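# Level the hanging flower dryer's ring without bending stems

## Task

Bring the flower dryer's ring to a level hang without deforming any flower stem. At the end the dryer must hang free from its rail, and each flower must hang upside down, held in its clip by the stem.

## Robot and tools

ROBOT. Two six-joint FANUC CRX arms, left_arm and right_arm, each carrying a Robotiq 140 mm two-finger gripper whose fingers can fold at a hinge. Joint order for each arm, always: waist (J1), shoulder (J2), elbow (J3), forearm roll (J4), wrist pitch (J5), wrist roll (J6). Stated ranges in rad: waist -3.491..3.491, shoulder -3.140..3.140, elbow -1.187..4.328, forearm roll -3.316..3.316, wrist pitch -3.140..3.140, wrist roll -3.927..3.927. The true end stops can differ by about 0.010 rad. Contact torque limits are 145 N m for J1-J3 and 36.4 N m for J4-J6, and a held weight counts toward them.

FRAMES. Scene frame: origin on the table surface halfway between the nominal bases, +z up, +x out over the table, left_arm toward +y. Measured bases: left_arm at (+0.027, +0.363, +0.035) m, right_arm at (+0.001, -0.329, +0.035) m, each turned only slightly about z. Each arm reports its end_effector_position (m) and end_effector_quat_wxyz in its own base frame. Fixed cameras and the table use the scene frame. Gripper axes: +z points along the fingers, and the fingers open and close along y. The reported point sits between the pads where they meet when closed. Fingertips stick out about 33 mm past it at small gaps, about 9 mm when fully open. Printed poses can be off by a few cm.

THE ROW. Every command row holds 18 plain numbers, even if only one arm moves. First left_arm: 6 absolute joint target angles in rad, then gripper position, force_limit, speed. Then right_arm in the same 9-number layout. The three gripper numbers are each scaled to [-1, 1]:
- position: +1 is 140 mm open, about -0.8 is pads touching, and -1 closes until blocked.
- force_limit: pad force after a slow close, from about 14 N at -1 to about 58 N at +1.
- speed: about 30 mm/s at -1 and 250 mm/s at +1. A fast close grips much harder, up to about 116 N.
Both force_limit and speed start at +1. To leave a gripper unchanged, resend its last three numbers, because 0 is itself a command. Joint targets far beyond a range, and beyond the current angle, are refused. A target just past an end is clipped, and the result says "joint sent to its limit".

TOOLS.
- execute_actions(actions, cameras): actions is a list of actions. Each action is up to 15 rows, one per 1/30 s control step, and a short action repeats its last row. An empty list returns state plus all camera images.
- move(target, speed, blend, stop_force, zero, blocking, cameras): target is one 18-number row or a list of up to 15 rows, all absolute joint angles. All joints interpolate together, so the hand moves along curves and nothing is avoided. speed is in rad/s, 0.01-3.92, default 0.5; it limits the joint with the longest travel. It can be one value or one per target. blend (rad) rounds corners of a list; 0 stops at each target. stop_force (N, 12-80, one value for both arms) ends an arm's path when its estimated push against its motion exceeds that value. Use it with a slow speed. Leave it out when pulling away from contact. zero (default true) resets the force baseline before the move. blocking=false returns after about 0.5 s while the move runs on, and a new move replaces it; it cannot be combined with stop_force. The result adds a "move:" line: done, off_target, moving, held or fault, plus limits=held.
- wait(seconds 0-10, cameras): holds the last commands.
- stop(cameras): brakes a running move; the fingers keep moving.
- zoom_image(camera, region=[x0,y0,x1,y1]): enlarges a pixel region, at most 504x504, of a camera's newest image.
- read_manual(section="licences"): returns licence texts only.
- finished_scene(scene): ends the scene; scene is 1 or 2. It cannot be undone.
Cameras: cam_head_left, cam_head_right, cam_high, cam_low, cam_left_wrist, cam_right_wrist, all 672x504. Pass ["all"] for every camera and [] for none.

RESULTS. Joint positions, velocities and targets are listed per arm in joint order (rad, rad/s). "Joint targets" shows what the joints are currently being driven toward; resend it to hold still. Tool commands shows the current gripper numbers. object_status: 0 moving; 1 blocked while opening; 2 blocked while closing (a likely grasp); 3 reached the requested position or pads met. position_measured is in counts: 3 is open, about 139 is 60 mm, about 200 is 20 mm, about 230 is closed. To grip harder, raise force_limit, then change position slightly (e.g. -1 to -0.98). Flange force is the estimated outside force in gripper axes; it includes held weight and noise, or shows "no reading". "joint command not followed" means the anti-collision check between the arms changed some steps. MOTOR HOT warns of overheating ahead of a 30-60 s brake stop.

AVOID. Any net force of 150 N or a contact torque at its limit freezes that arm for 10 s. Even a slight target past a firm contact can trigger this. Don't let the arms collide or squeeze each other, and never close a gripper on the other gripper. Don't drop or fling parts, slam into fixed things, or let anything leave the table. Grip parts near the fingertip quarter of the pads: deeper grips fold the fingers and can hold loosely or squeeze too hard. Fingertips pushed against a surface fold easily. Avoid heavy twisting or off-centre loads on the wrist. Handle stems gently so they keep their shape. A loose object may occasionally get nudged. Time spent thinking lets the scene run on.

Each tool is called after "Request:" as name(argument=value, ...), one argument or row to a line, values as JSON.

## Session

Request:
execute_actions(
  actions=[],
)

Scene clock: 0.00 s.
left_arm: end_effector_position=(+0.3439, -0.2492, +0.3550) position_measured=3 object_status=3 end_effector_quat_wxyz=(-0.003, -0.457, +0.889, +0.037) | right_arm: end_effector_position=(+0.3000, +0.1540, +0.3071) position_measured=3 object_status=3 end_effector_quat_wxyz=(+0.039, +0.977, -0.028, +0.210)
Joint positions: left_arm=[-0.357 0.039 0.326 -0.049 -1.916 -0.279] | right_arm=[1.386 -0.544 -0.448 0.432 -1.669 0.169]
Joint velocities: within noise
Flange force (N): no reading
Joint targets: left_arm=[-0.357 0.039 0.326 -0.049 -1.916 -0.279] | right_arm=[1.386 -0.544 -0.448 0.432 -1.669 0.169]
Tool commands: left_gripper/position=+1.0 left_gripper/force_limit=+1.0 left_gripper/speed=+1.0 right_gripper/position=+1.0 right_gripper/force_limit=+1.0 right_gripper/speed=+1.0
camera_calibration:
cam_left_wrist: T_world_to_cam=[[-0.814105, 0.575214, 0.0797654, 0.402968], [0.562218, 0.746304, 0.356289, -0.127351], [0.145413, 0.334902, -0.930965, 0.507446], [0, 0, 0, 1]] pos_world=[0.325868, -0.306695, 0.485645]
cam_right_wrist: T_world_to_cam=[[-0.0697027, -0.996849, 0.0378707, 0.17677], [-0.993468, 0.0659279, -0.0931411, 0.320978], [0.0903508, -0.0441155, -0.994932, 0.431443], [0, 0, 0, 1]] pos_world=[0.292221, 0.174085, 0.452459]

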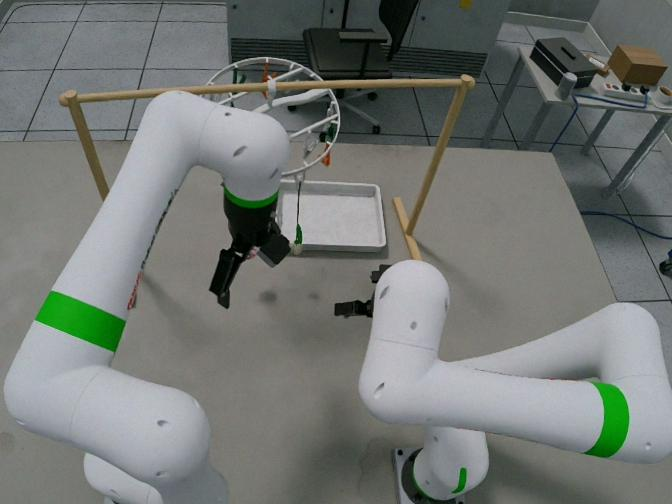

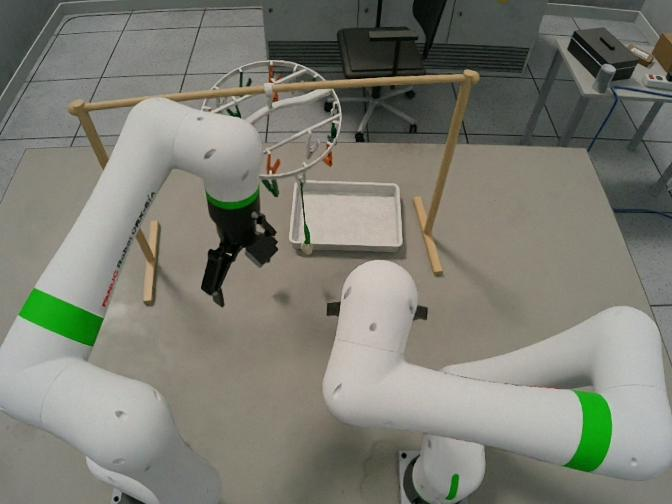

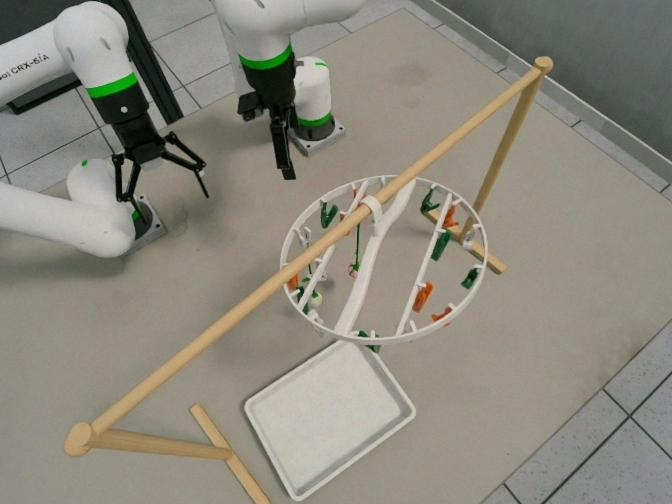

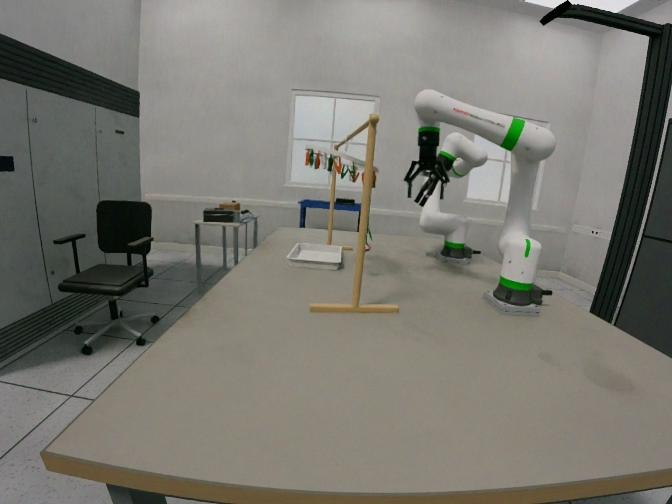

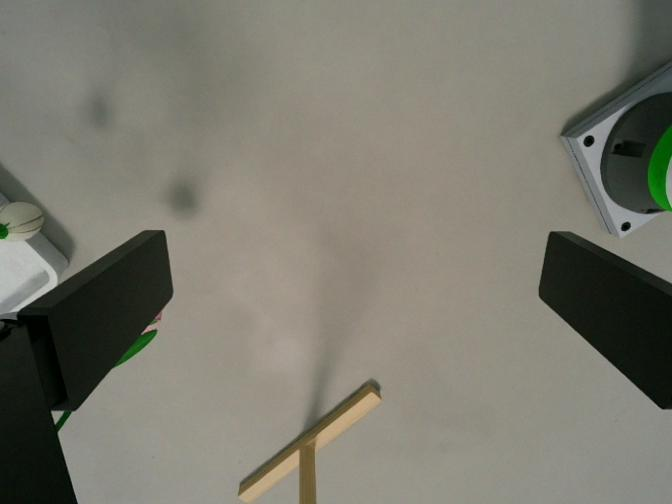

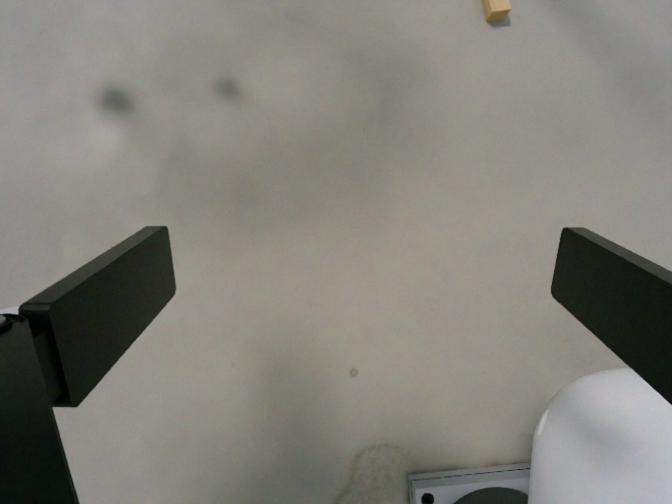

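Request:
zoom_image(
  camera="cam_high",
  region=[250, 150, 520, 370],
)

Request:
zoom_image(
  camera="cam_low",
  region=[290, 110, 400, 270],
)

Request:
zoom_image(
  camera="cam_head_right",
  region=[190, 50, 360, 270],
)

Scaled by 1.867 from the camera's 672x504 image, which has a finer 960x720 frame.

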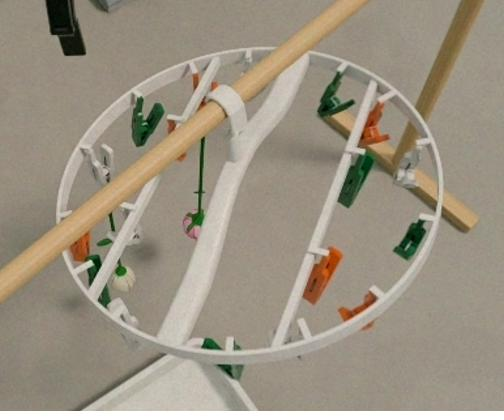

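Scaled by 3.150 from the camera's 672x504 image, which has a finer 960x720 frame.

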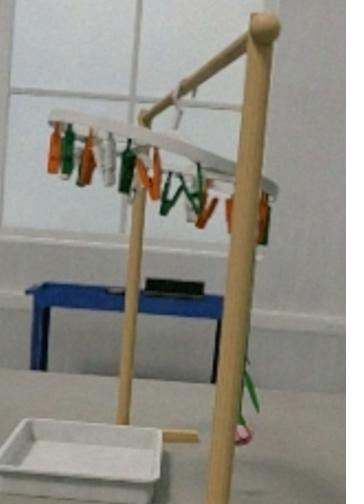

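Scaled by 2.291 from the camera's 672x504 image, which has a finer 960x720 frame.

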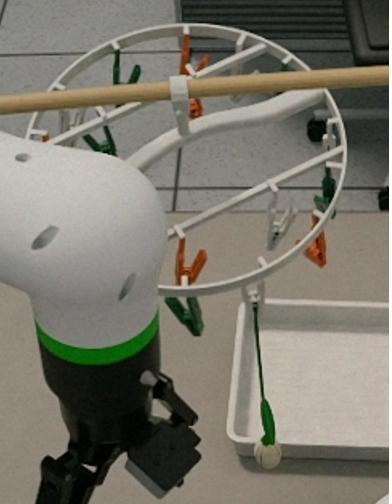

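Request:
move(
  target=[0.9,0.039,0.326,-0.049,-1.916,-0.279,1,1,1,0.3,-0.544,-0.448,0.432,-1.669,0.169,1,1,1],
  speed=0.7,
  cameras=["cam_low","cam_high","cam_head_right","cam_head_left"],
)

Request:
zoom_image(
  camera="cam_head_right",
  region=[190, 50, 360, 270],
)

Request:
zoom_image(
  camera="cam_head_left",
  region=[190, 50, 360, 270],
)

Request:
zoom_image(
  camera="cam_high",
  region=[270, 160, 500, 350],
)

Scene clock: 17.50 s.
left_arm: end_effector_position=(+0.3433, +0.2501, +0.3548) position_measured=3 object_status=3 end_effector_quat_wxyz=(+0.024, +0.892, -0.450, -0.029) | right_arm: end_effector_position=(+0.2763, -0.1936, +0.3071) position_measured=3 object_status=3 end_effector_quat_wxyz=(+0.141, +0.821, -0.529, +0.160)
Joint positions: left_arm=[0.9 0.039 0.326 -0.049 -1.916 -0.279] | right_arm=[0.3 -0.544 -0.448 0.432 -1.669 0.169]
Flange force (N): left_arm=[-3.3 0.3 0.4] | right_arm=[7.7 -0.1 1.3]
Joint targets: left_arm=[0.900 0.039 0.326 -0.049 -1.916 -0.279] | right_arm=[0.300 -0.544 -0.448 0.432 -1.669 0.169]
move: done
Images, in order (width x height): cam_head_left 672x504, cam_head_right 672x504, cam_high 672x504, cam_low 672x504.

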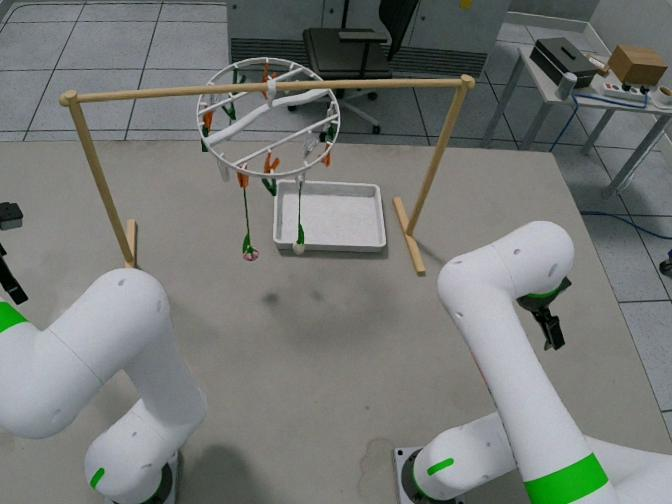

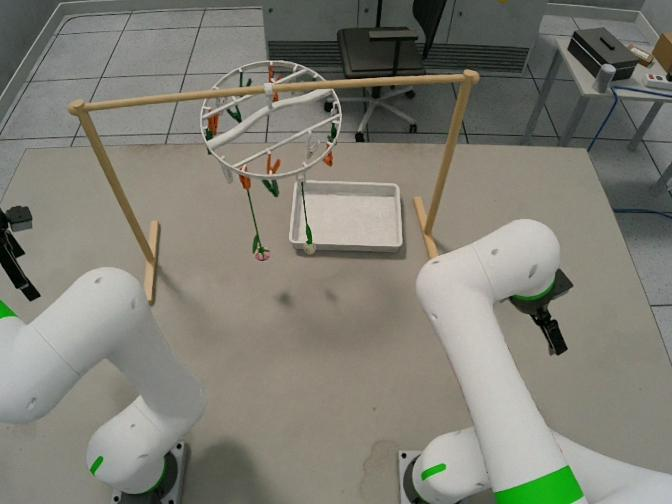

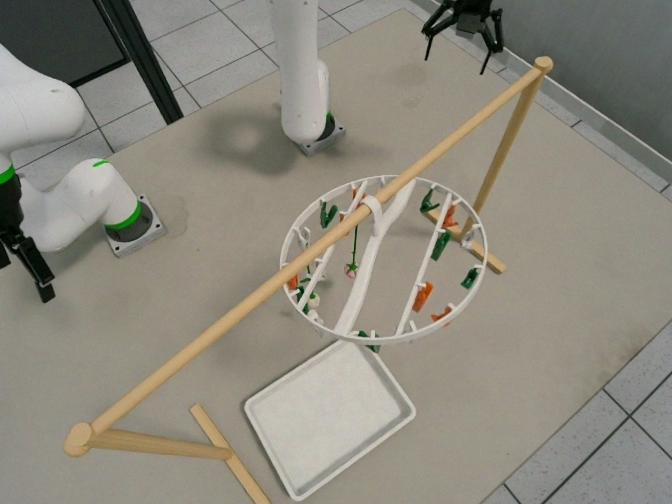

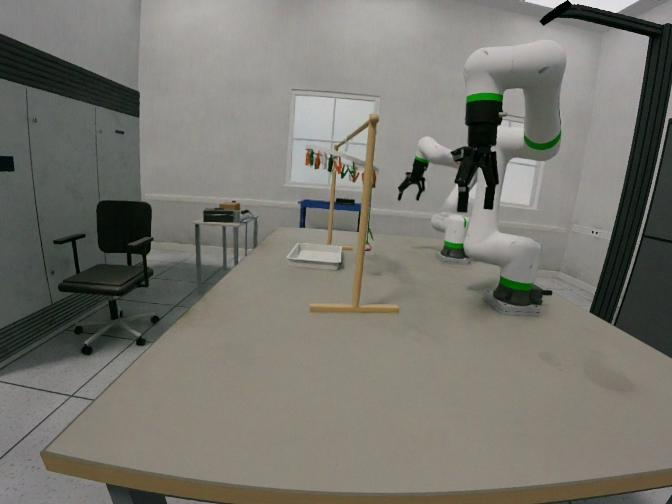

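Scaled by 2.291 from the camera's 672x504 image, which has a finer 960x720 frame.

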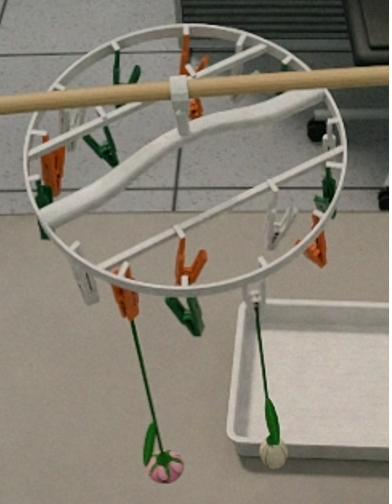

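Scaled by 2.291 from the camera's 672x504 image, which has a finer 960x720 frame.

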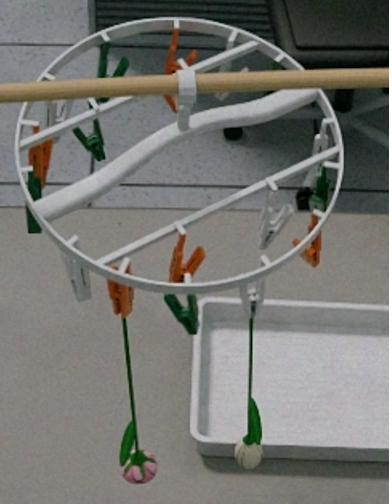

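Scaled by 2.191 from the camera's 672x504 image, which has a finer 960x720 frame.

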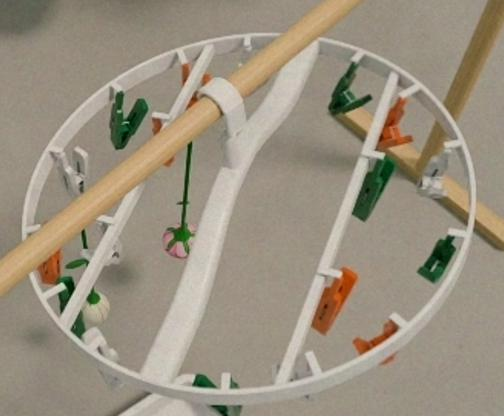

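Request:
move(
  target=[0.9,0.039,0.326,-0.049,-1.916,-0.279,0,-1,0,0.3,-0.7465,-0.6173,-1.5708,0.41,-3.09,-0.25,-1,0],
  speed=0.8,
  cameras=[],
)

Request:
move(
  target=[
    [0.9,-0.0827,-1.1593,0,1.0766,1.5708,0,-1,0,0.81,-0.7465,-0.6173,-1.5708,0.41,-3.09,-0.25,-1,0],
  ],
  speed=0.8,
  cameras=["cam_head_left","cam_low","cam_right_wrist"],
)

Scene clock: 93.40 s.
left_arm: end_effector_position=(+0.3433, +0.2502, +0.3548) position_measured=129 object_status=3 end_effector_quat_wxyz=(+0.024, +0.892, -0.450, -0.028) | right_arm: end_effector_position=(+0.5092, +0.0087, +0.4546) position_measured=160 object_status=3 end_effector_quat_wxyz=(+0.042, +0.663, -0.038, +0.747)
Joint positions: left_arm=[0.9 0.039 0.326 -0.049 -1.916 -0.279] | right_arm=[0.3 -0.746 -0.617 -1.571 0.41 -3.09]
Flange force (N): left_arm=[-2.0 -0.3 -0.3] | right_arm=no reading
Joint targets: left_arm=[0.900 0.039 0.326 -0.049 -1.916 -0.279] | right_arm=[0.300 -0.746 -0.617 -1.571 0.410 -3.090]
move: done
No camera images: "cameras" was empty.

Scene clock: 97.63 s.
left_arm: end_effector_position=(+0.4292, +0.3317, +0.2151) position_measured=129 object_status=3 end_effector_quat_wxyz=(-0.308, +0.637, +0.308, +0.637) | right_arm: end_effector_position=(+0.4401, +0.2562, +0.4546) position_measured=160 object_status=3 end_effector_quat_wxyz=(-0.147, +0.651, +0.131, +0.733)
Joint positions: left_arm=[0.9 -0.083 -1.159 0 1.077 1.571] | right_arm=[0.81 -0.747 -0.617 -1.571 0.41 -3.09]
Flange force (N): no reading
Joint targets: left_arm=[0.900 -0.083 -1.159 0.000 1.077 1.571] | right_arm=[0.810 -0.746 -0.617 -1.571 0.410 -3.090]
move: done
camera_calibration:
cam_right_wrist: T_world_to_cam=[[0.409935, -0.912095, -0.00596948, 0.069873], [-0.195779, -0.0815957, -0.977248, 0.555887], [0.890856, 0.401777, -0.212018, -0.252389], [0, 0, 0, 1]] pos_world=[0.30503, 0.210493, 0.490145]
Images, in order (width x height): cam_head_left 672x504, cam_low 672x504, cam_right_wrist 672x504.

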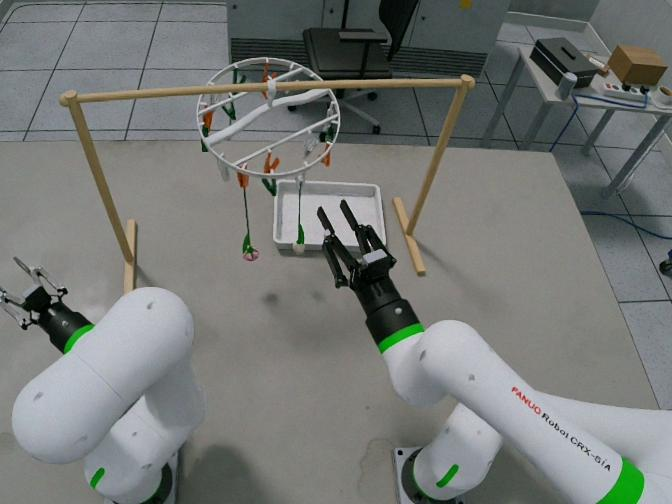

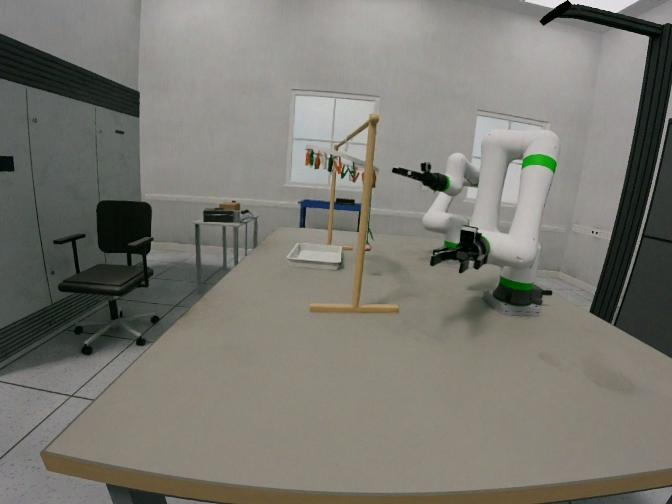

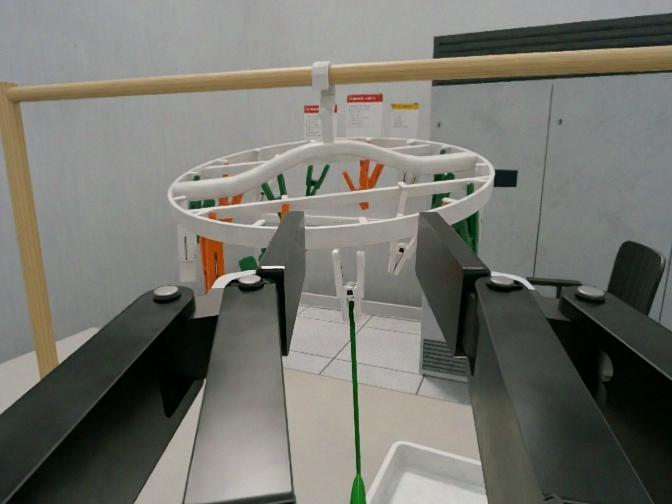

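Request:
move(
  target=[0.9,-0.0827,-1.1593,0,1.0766,1.5708,0,-1,0,0.7013,-0.5547,-0.4879,-1.5708,0.3013,-3.122,-0.25,-1,0],
  speed=0.4,
  cameras=["cam_head_left","cam_right_wrist","cam_high"],
)

Request:
zoom_image(
  camera="cam_right_wrist",
  region=[280, 200, 430, 350],
)

Request:
zoom_image(
  camera="cam_head_left",
  region=[190, 50, 370, 270],
)

Scene clock: 115.70 s.
left_arm: end_effector_position=(+0.4292, +0.3317, +0.2150) position_measured=129 object_status=3 end_effector_quat_wxyz=(-0.308, +0.637, +0.308, +0.637) | right_arm: end_effector_position=(+0.4972, +0.2814, +0.4553) position_measured=160 object_status=3 end_effector_quat_wxyz=(-0.145, +0.671, +0.136, +0.715)
Joint positions: left_arm=[0.9 -0.083 -1.159 0 1.077 1.571] | right_arm=[0.701 -0.555 -0.488 -1.571 0.301 -3.122]
Flange force (N): no reading
Joint targets: left_arm=[0.900 -0.083 -1.159 0.000 1.077 1.571] | right_arm=[0.701 -0.555 -0.488 -1.571 0.301 -3.122]
move: done
camera_calibration:
cam_right_wrist: T_world_to_cam=[[0.411921, -0.911189, -0.00745559, 0.0689852], [-0.244463, -0.102625, -0.964212, 0.593924], [0.877815, 0.399002, -0.265026, -0.281834], [0, 0, 0, 1]] pos_world=[0.364175, 0.236263, 0.49849]
Images, in order (width x height): cam_head_left 672x504, cam_high 672x504, cam_right_wrist 672x504.

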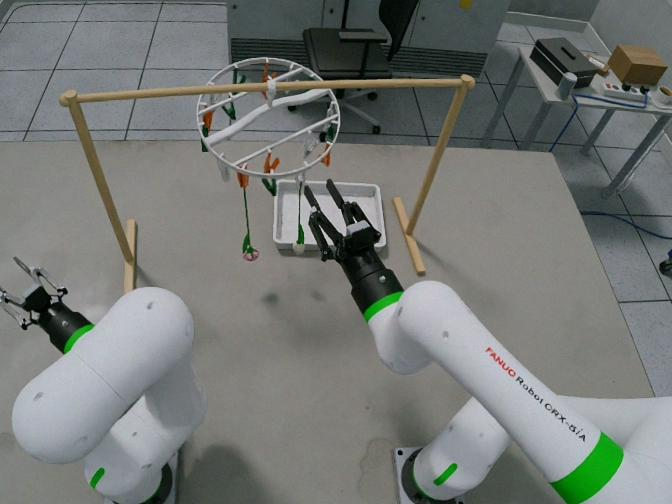

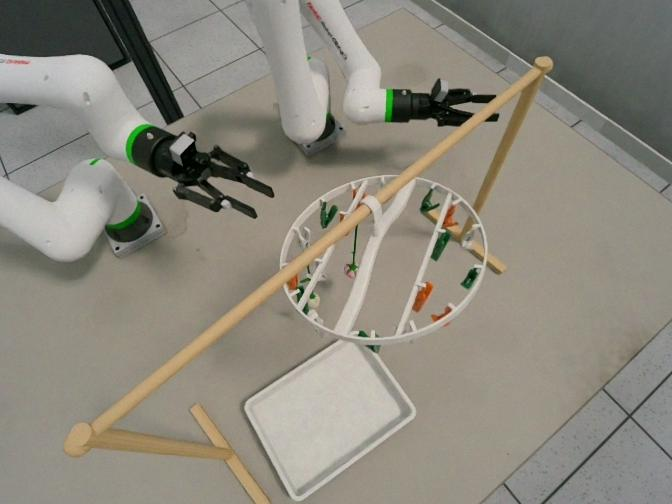

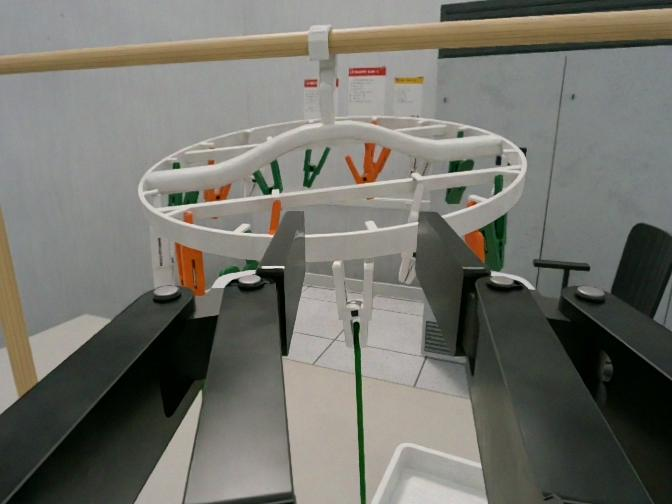

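Scaled by 3.360 from the camera's 672x504 image, which has a finer 960x720 frame.

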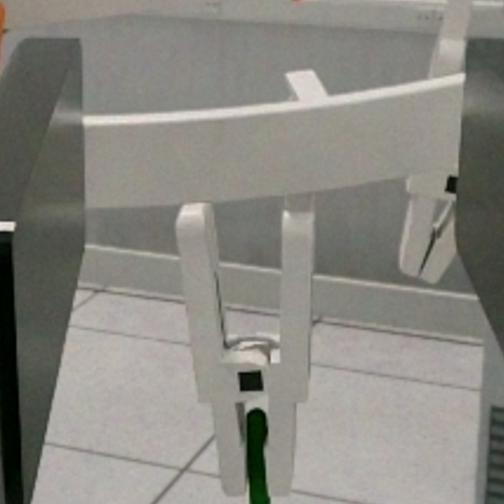

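Scaled by 2.291 from the camera's 672x504 image, which has a finer 960x720 frame.

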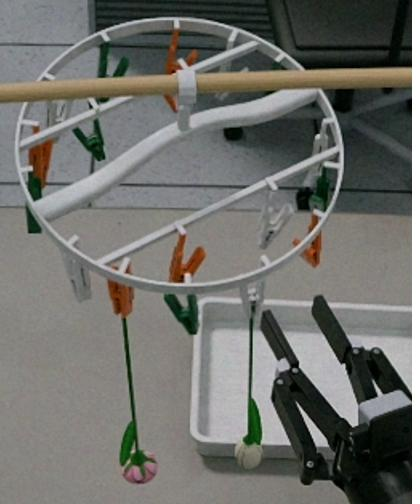

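Request:
move(
  target=[-0.3755,0.1901,-1.1399,0,1.33,1.5708,0,-1,0,0.6914,-0.4705,-0.4829,-1.5708,0.2914,-3.145,-0.25,-1,0],
  speed=0.5,
  cameras=["cam_left_wrist","cam_right_wrist"],
)

Request:
zoom_image(
  camera="cam_right_wrist",
  region=[280, 200, 430, 350],
)

Scene clock: 136.53 s.
left_arm: end_effector_position=(+0.4515, -0.3177, +0.1700) position_measured=129 object_status=3 end_effector_quat_wxyz=(+0.132, +0.695, -0.132, +0.695) | right_arm: end_effector_position=(+0.5152, +0.2934, +0.4109) position_measured=160 object_status=3 end_effector_quat_wxyz=(-0.140, +0.697, +0.141, +0.689)
Joint positions: left_arm=[-0.375 0.19 -1.14 0 1.33 1.571] | right_arm=[0.691 -0.471 -0.483 -1.571 0.291 -3.145]
Flange force (N): left_arm=[-0.8 -1.8 -1.2] | right_arm=no reading
Joint targets: left_arm=[-0.376 0.190 -1.140 0.000 1.330 1.571] | right_arm=[0.691 -0.470 -0.483 -1.571 0.291 -3.145]
move: done
camera_calibration:
cam_left_wrist: T_world_to_cam=[[-0.377506, -0.926, 0.00369087, -0.116398], [-0.306531, 0.121202, -0.944113, 0.343808], [0.873801, -0.35754, -0.329602, -0.308586], [0, 0, 0, 1]] pos_world=[0.33109, -0.259786, 0.223313]
cam_right_wrist: T_world_to_cam=[[0.411833, -0.911216, -0.00888972, 0.0728343], [-0.310696, -0.131238, -0.941406, 0.589911], [0.856657, 0.390463, -0.33716, -0.271081], [0, 0, 0, 1]] pos_world=[0.385511, 0.249634, 0.464595]
Images, in order (width x height): cam_left_wrist 672x504, cam_right_wrist 672x504.

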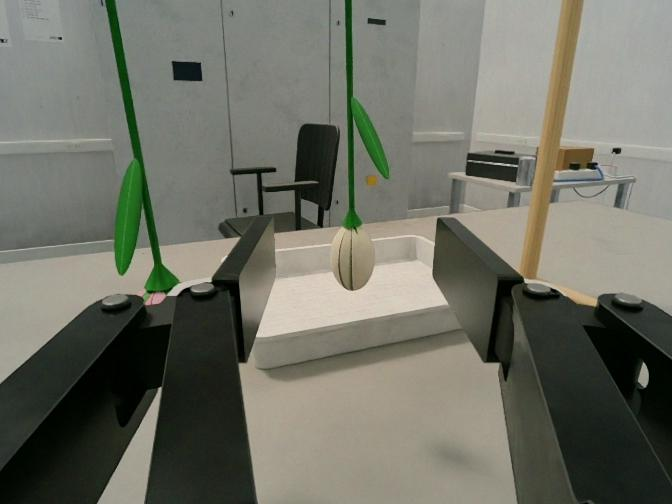

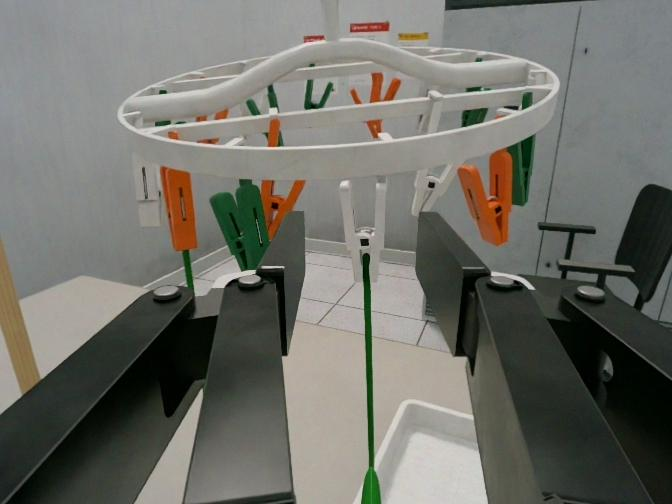

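Scaled by 3.360 from the camera's 672x504 image, which has a finer 960x720 frame.

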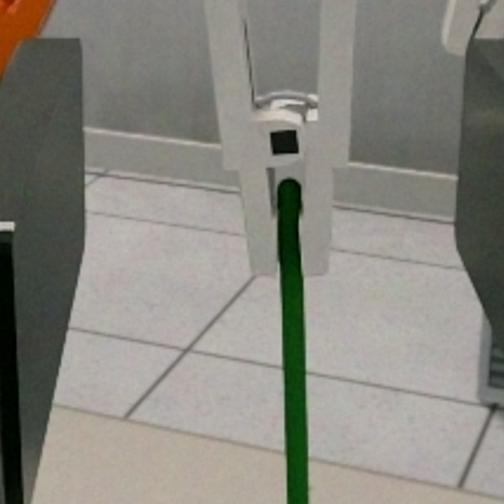

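Request:
move(
  target=[
    [-0.3755,-0.3011,-1.0947,0,0.7936,1.5708,0,-1,0,0.6914,-0.4705,-0.4829,-1.5708,0.2914,-3.145,-0.25,-1,0],
    [-0.3755,0.0228,-0.8337,0,0.8565,1.5708,0,-1,0,0.6914,-0.4705,-0.4829,-1.5708,0.2914,-3.145,-0.25,-1,0],
  ],
  speed=0.4,
  cameras=["cam_left_wrist","cam_right_wrist","cam_head_left"],
)

Scene clock: 156.07 s.
left_arm: end_effector_position=(+0.5548, -0.3584, +0.2700) position_measured=129 object_status=3 end_effector_quat_wxyz=(+0.132, +0.695, -0.132, +0.695) | right_arm: end_effector_position=(+0.5152, +0.2934, +0.4109) position_measured=160 object_status=3 end_effector_quat_wxyz=(-0.140, +0.697, +0.141, +0.689)
Joint positions: left_arm=[-0.376 0.023 -0.834 0 0.856 1.571] | right_arm=[0.691 -0.47 -0.483 -1.571 0.291 -3.145]
Flange force (N): left_arm=[-1.2 1.9 1.2] | right_arm=no reading
Joint targets: left_arm=[-0.376 0.023 -0.834 0.000 0.857 1.571] | right_arm=[0.691 -0.470 -0.483 -1.571 0.291 -3.145]
move: done
camera_calibration:
cam_left_wrist: T_world_to_cam=[[-0.377506, -0.926, 0.00369087, -0.115551], [-0.306531, 0.121202, -0.944113, 0.474829], [0.873801, -0.35754, -0.329602, -0.380477], [0, 0, 0, 1]] pos_world=[0.43439, -0.300586, 0.323313]
cam_right_wrist: T_world_to_cam=[[0.411833, -0.911216, -0.00888972, 0.0728343], [-0.310696, -0.131238, -0.941406, 0.589911], [0.856657, 0.390463, -0.33716, -0.271081], [0, 0, 0, 1]] pos_world=[0.385511, 0.249634, 0.464595]
Images, in order (width x height): cam_head_left 672x504, cam_left_wrist 672x504, cam_right_wrist 672x504.

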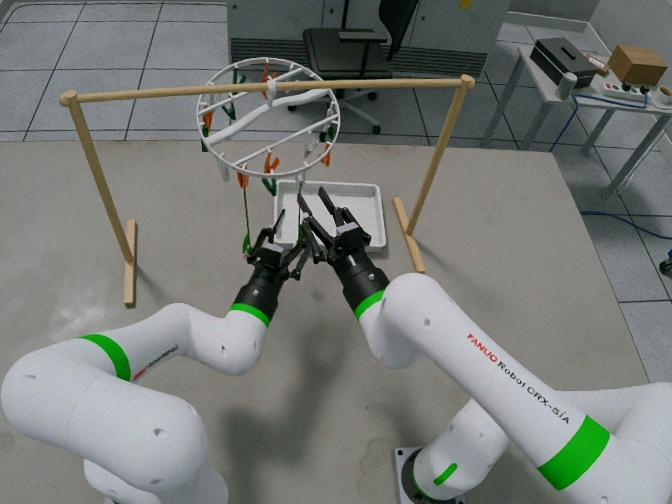

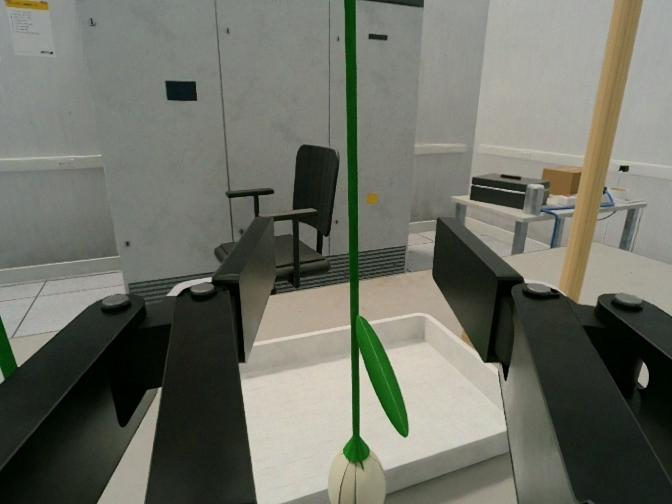

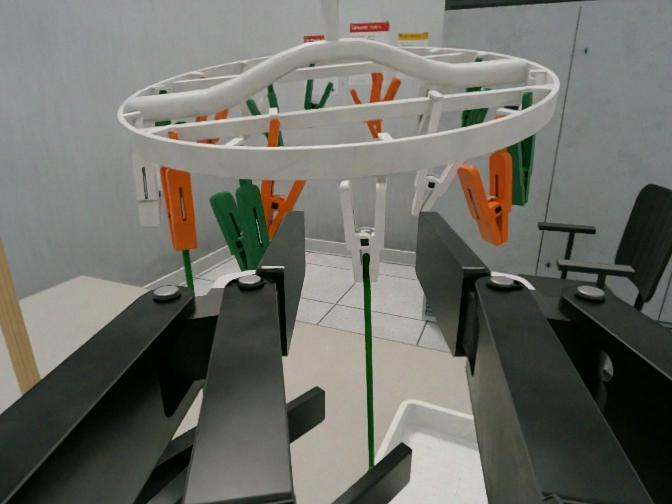

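Request:
move(
  target=[
    [-0.3755,0.0228,-0.8337,0,0.8565,1.5708,-1,-1,-1,0.6914,-0.4705,-0.4829,-1.5708,0.2914,-3.145,-0.25,-1,0],
    [-0.3755,0.0228,-0.8337,0,0.8565,1.5708,-1,-1,-1,0.6343,-0.3049,-0.3494,-1.5708,0.2343,-3.152,-0.25,-1,0],
  ],
  speed=0.15,
  cameras=["cam_left_wrist","cam_right_wrist"],
)

Request:
zoom_image(
  camera="cam_right_wrist",
  region=[270, 130, 470, 350],
)

Scene clock: 166.47 s.
left_arm: end_effector_position=(+0.5548, -0.3584, +0.2700) position_measured=230 object_status=3 end_effector_quat_wxyz=(+0.132, +0.695, -0.132, +0.695) | right_arm: end_effector_position=(+0.5703, +0.3168, +0.4117) position_measured=160 object_status=3 end_effector_quat_wxyz=(-0.137, +0.708, +0.143, +0.678)
Joint positions: left_arm=[-0.376 0.023 -0.834 0 0.857 1.571] | right_arm=[0.634 -0.305 -0.349 -1.571 0.234 -3.152]
Flange force (N): left_arm=[-1.5 2.0 0.2] | right_arm=no reading
Joint targets: left_arm=[-0.376 0.023 -0.834 0.000 0.857 1.571] | right_arm=[0.634 -0.305 -0.349 -1.571 0.234 -3.152]
move: done
camera_calibration:
cam_left_wrist: T_world_to_cam=[[-0.377506, -0.926, 0.00369087, -0.115551], [-0.306531, 0.121202, -0.944113, 0.474829], [0.873801, -0.35754, -0.329602, -0.380477], [0, 0, 0, 1]] pos_world=[0.43439, -0.300586, 0.323313]
cam_right_wrist: T_world_to_cam=[[0.411371, -0.911413, -0.0099656, 0.0722124], [-0.337857, -0.142321, -0.930375, 0.625368], [0.846538, 0.386096, -0.366474, -0.307972], [0, 0, 0, 1]] pos_world=[0.442289, 0.273725, 0.469682]
Images, in order (width x height): cam_left_wrist 672x504, cam_right_wrist 672x504.

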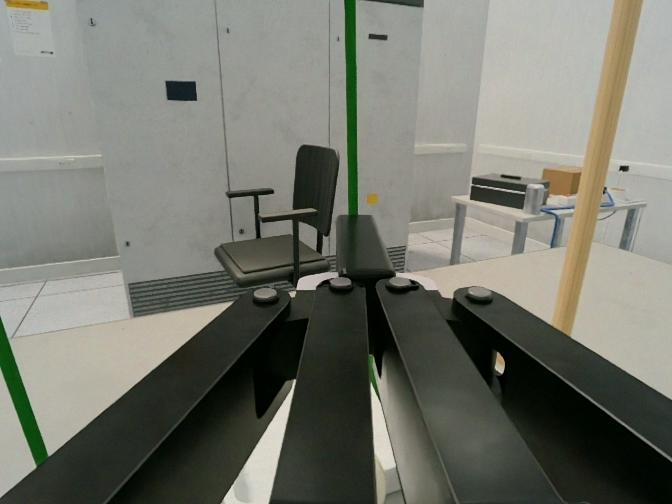

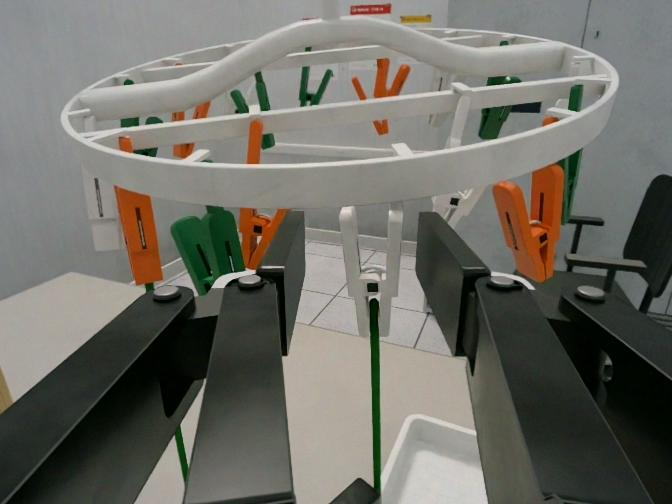

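Scaled by 2.291 from the camera's 672x504 image, which has a finer 960x720 frame.

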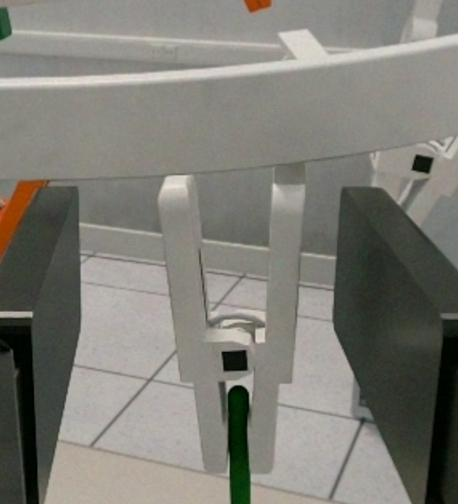

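Request:
move(
  target=[
    [-0.3755,0.0228,-0.8337,0,0.8565,1.5708,-0.3,-1,0,0.6343,-0.3049,-0.3494,-1.5708,0.2343,-3.152,-0.25,-1,0],
    [-0.3755,0.0693,-0.7842,0,0.8535,1.5708,-0.3,-1,0,0.6343,-0.3049,-0.3494,-1.5708,0.2343,-3.152,-0.25,-1,0],
    [-0.3755,0.0693,-0.7842,0,0.8535,1.5708,-1,-1,-1,0.6343,-0.3049,-0.3494,-1.5708,0.2343,-3.152,-0.25,-1,0],
  ],
  speed=0.15,
  cameras=["cam_left_wrist","cam_right_wrist"],
)

Request:
wait(
  seconds=1,
)

Scene clock: 180.70 s.
left_arm: end_effector_position=(+0.5734, -0.3658, +0.2700) position_measured=225 object_status=2 end_effector_quat_wxyz=(+0.132, +0.695, -0.132, +0.695) | right_arm: end_effector_position=(+0.5703, +0.3168, +0.4117) position_measured=160 object_status=3 end_effector_quat_wxyz=(-0.137, +0.708, +0.143, +0.678)
Joint positions: left_arm=[-0.376 0.069 -0.784 0 0.853 1.571] | right_arm=[0.634 -0.305 -0.349 -1.571 0.234 -3.152]
Flange force (N): left_arm=[-1.0 1.3 0.1] | right_arm=no reading
Joint targets: left_arm=[-0.376 0.069 -0.784 0.000 0.854 1.571] | right_arm=[0.634 -0.305 -0.349 -1.571 0.234 -3.152]
move: done
camera_calibration:
cam_left_wrist: T_world_to_cam=[[-0.377506, -0.926, 0.00369087, -0.115289], [-0.306531, 0.121202, -0.944113, 0.481415], [0.873801, -0.35754, -0.329602, -0.39934], [0, 0, 0, 1]] pos_world=[0.45299, -0.307886, 0.323313]
cam_right_wrist: T_world_to_cam=[[0.411371, -0.911414, -0.00996691, 0.0722135], [-0.337937, -0.142355, -0.930341, 0.625397], [0.846506, 0.386083, -0.366561, -0.307914], [0, 0, 0, 1]] pos_world=[0.442289, 0.273725, 0.469683]
Images, in order (width x height): cam_left_wrist 672x504, cam_right_wrist 672x504.

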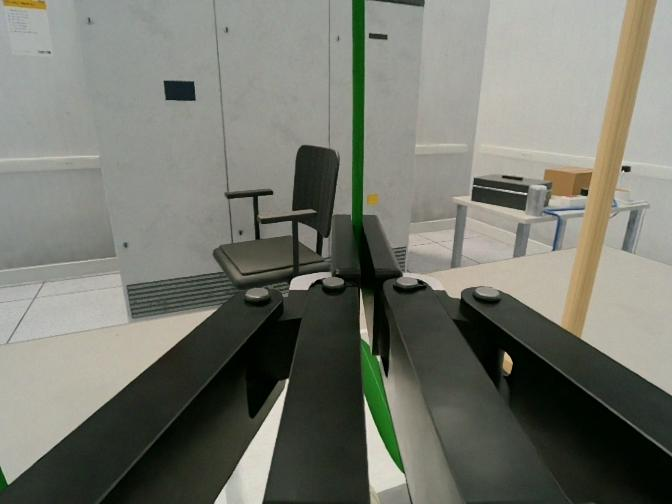

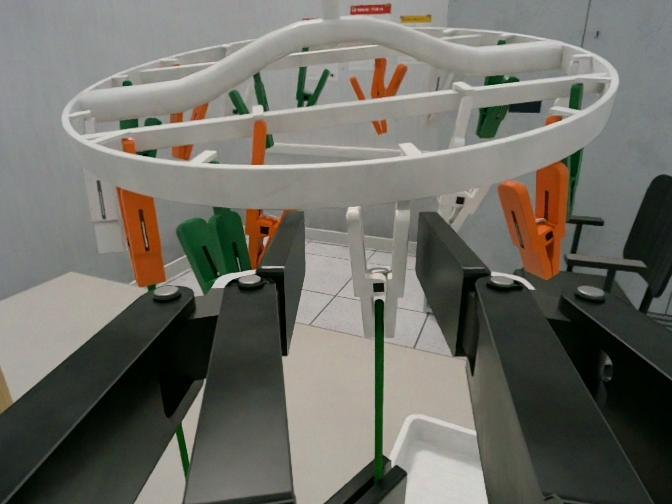

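Scene clock: 181.70 s.
left_arm: end_effector_position=(+0.5734, -0.3658, +0.2700) position_measured=225 object_status=2 end_effector_quat_wxyz=(+0.132, +0.695, -0.132, +0.695) | right_arm: end_effector_position=(+0.5703, +0.3168, +0.4117) position_measured=160 object_status=3 end_effector_quat_wxyz=(-0.137, +0.708, +0.143, +0.678)
Joint positions: left_arm=[-0.375 0.069 -0.784 0 0.853 1.571] | right_arm=[0.634 -0.305 -0.349 -1.571 0.234 -3.152]
Flange force (N): left_arm=[-1.7 1.4 0.2] | right_arm=no reading
Joint targets: left_arm=[-0.376 0.069 -0.784 0.000 0.854 1.571] | right_arm=[0.634 -0.305 -0.349 -1.571 0.234 -3.152]
Tool commands: left_gripper/position=-1.0 left_gripper/force_limit=-1.0 left_gripper/speed=-1.0 right_gripper/position=-0.25 right_gripper/force_limit=-1.0 right_gripper/speed=+0.0
wait: 1.00 s; at rest by 0.17 s

Request:
move(
  target=[
    [-0.3755,0.0693,-0.7842,0,0.8535,1.5708,-1,-1,-1,0.6116,-0.3089,-0.3524,-1.5708,0.2116,-3.151,-0.25,-1,0],
    [-0.3755,0.0693,-0.7842,0,0.8535,1.5708,-1,-1,-1,0.6116,-0.3089,-0.3524,-1.5708,0.2116,-3.151,-1,-1,-1],
  ],
  speed=0.15,
  cameras=[],
)

Request:
wait(
  seconds=1,
  cameras=["cam_right_wrist"],
)

Request:
zoom_image(
  camera="cam_right_wrist",
  region=[270, 150, 470, 400],
)

Scene clock: 194.40 s.
left_arm: end_effector_position=(+0.5734, -0.3658, +0.2700) position_measured=225 object_status=2 end_effector_quat_wxyz=(+0.132, +0.695, -0.132, +0.695) | right_arm: end_effector_position=(+0.5732, +0.3105, +0.4119) position_measured=195 object_status=0 end_effector_quat_wxyz=(-0.137, +0.708, +0.143, +0.678)
Joint positions: left_arm=[-0.376 0.069 -0.784 0 0.853 1.571] | right_arm=[0.612 -0.309 -0.352 -1.571 0.212 -3.151]
Flange force (N): left_arm=[-0.4 -0.1 -0.8] | right_arm=no reading
Joint targets: left_arm=[-0.376 0.069 -0.784 0.000 0.854 1.571] | right_arm=[0.612 -0.309 -0.352 -1.571 0.212 -3.151]
move: done
No camera images: "cameras" was empty.

Scene clock: 195.40 s.
left_arm: end_effector_position=(+0.5734, -0.3658, +0.2700) position_measured=225 object_status=2 end_effector_quat_wxyz=(+0.132, +0.695, -0.132, +0.695) | right_arm: end_effector_position=(+0.5732, +0.3105, +0.4119) position_measured=195 object_status=2 end_effector_quat_wxyz=(-0.137, +0.708, +0.143, +0.678)
Joint positions: left_arm=[-0.375 0.069 -0.784 0 0.853 1.571] | right_arm=[0.612 -0.309 -0.352 -1.571 0.212 -3.151]
Flange force (N): left_arm=[-1.9 1.3 0.5] | right_arm=no reading
Joint targets: left_arm=[-0.376 0.069 -0.784 0.000 0.854 1.571] | right_arm=[0.612 -0.309 -0.352 -1.571 0.212 -3.151]
Tool commands: left_gripper/position=-1.0 left_gripper/force_limit=-1.0 left_gripper/speed=-1.0 right_gripper/position=-1.0 right_gripper/force_limit=-1.0 right_gripper/speed=-1.0
wait: 1.00 s; at rest by 0.17 s
camera_calibration:
cam_right_wrist: T_world_to_cam=[[0.411422, -0.911389, -0.0101133, 0.065269], [-0.33735, -0.141961, -0.930614, 0.625285], [0.846716, 0.386287, -0.365863, -0.308253], [0, 0, 0, 1]] pos_world=[0.44509, 0.267326, 0.469781]
Images, in order (width x height): cam_right_wrist 672x504.

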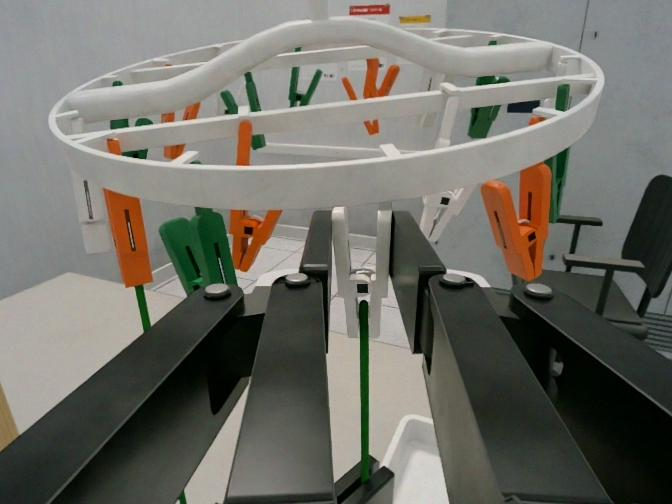

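Scaled by 2.016 from the camera's 672x504 image, which has a finer 960x720 frame.

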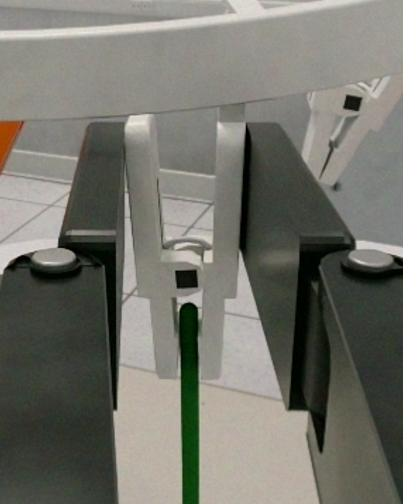

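Request:
move(
  target=[-0.3755,0.0693,-0.7842,0,0.8535,1.5708,-1,-1,-1,0.6116,-0.3089,-0.3524,-1.5708,0.2116,-3.151,-0.97,0,-1],
  cameras=["cam_right_wrist"],
)

Request:
zoom_image(
  camera="cam_right_wrist",
  region=[270, 150, 470, 400],
)

Scene clock: 200.10 s.
left_arm: end_effector_position=(+0.5734, -0.3658, +0.2700) position_measured=225 object_status=2 end_effector_quat_wxyz=(+0.132, +0.695, -0.132, +0.695) | right_arm: end_effector_position=(+0.5732, +0.3105, +0.4119) position_measured=202 object_status=0 end_effector_quat_wxyz=(-0.137, +0.708, +0.143, +0.678)
Joint positions: left_arm=[-0.375 0.069 -0.784 0 0.853 1.571] | right_arm=[0.612 -0.309 -0.352 -1.571 0.212 -3.151]
Flange force (N): left_arm=[-1.9 1.1 0.4] | right_arm=no reading
Joint targets: left_arm=[-0.376 0.069 -0.784 0.000 0.854 1.571] | right_arm=[0.612 -0.309 -0.352 -1.571 0.212 -3.151]
move: done
camera_calibration:
cam_right_wrist: T_world_to_cam=[[0.411423, -0.911389, -0.010112, 0.0652678], [-0.337271, -0.141926, -0.930648, 0.625256], [0.846747, 0.3863, -0.365776, -0.308312], [0, 0, 0, 1]] pos_world=[0.44509, 0.267326, 0.46978]
Images, in order (width x height): cam_right_wrist 672x504.

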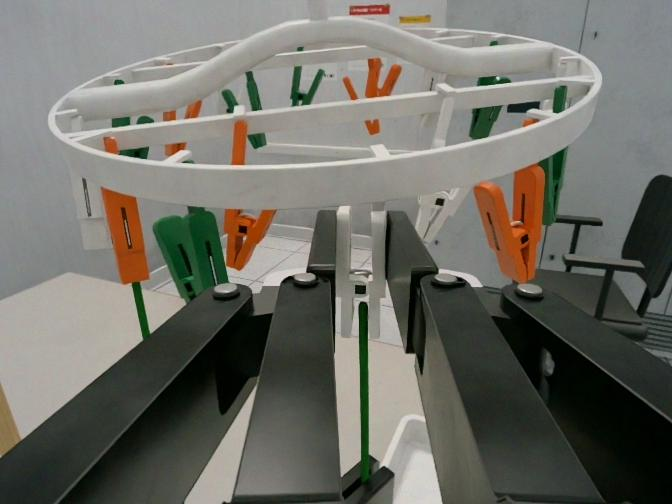

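Scaled by 2.016 from the camera's 672x504 image, which has a finer 960x720 frame.

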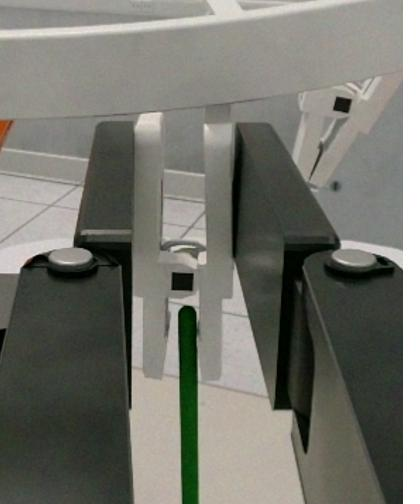

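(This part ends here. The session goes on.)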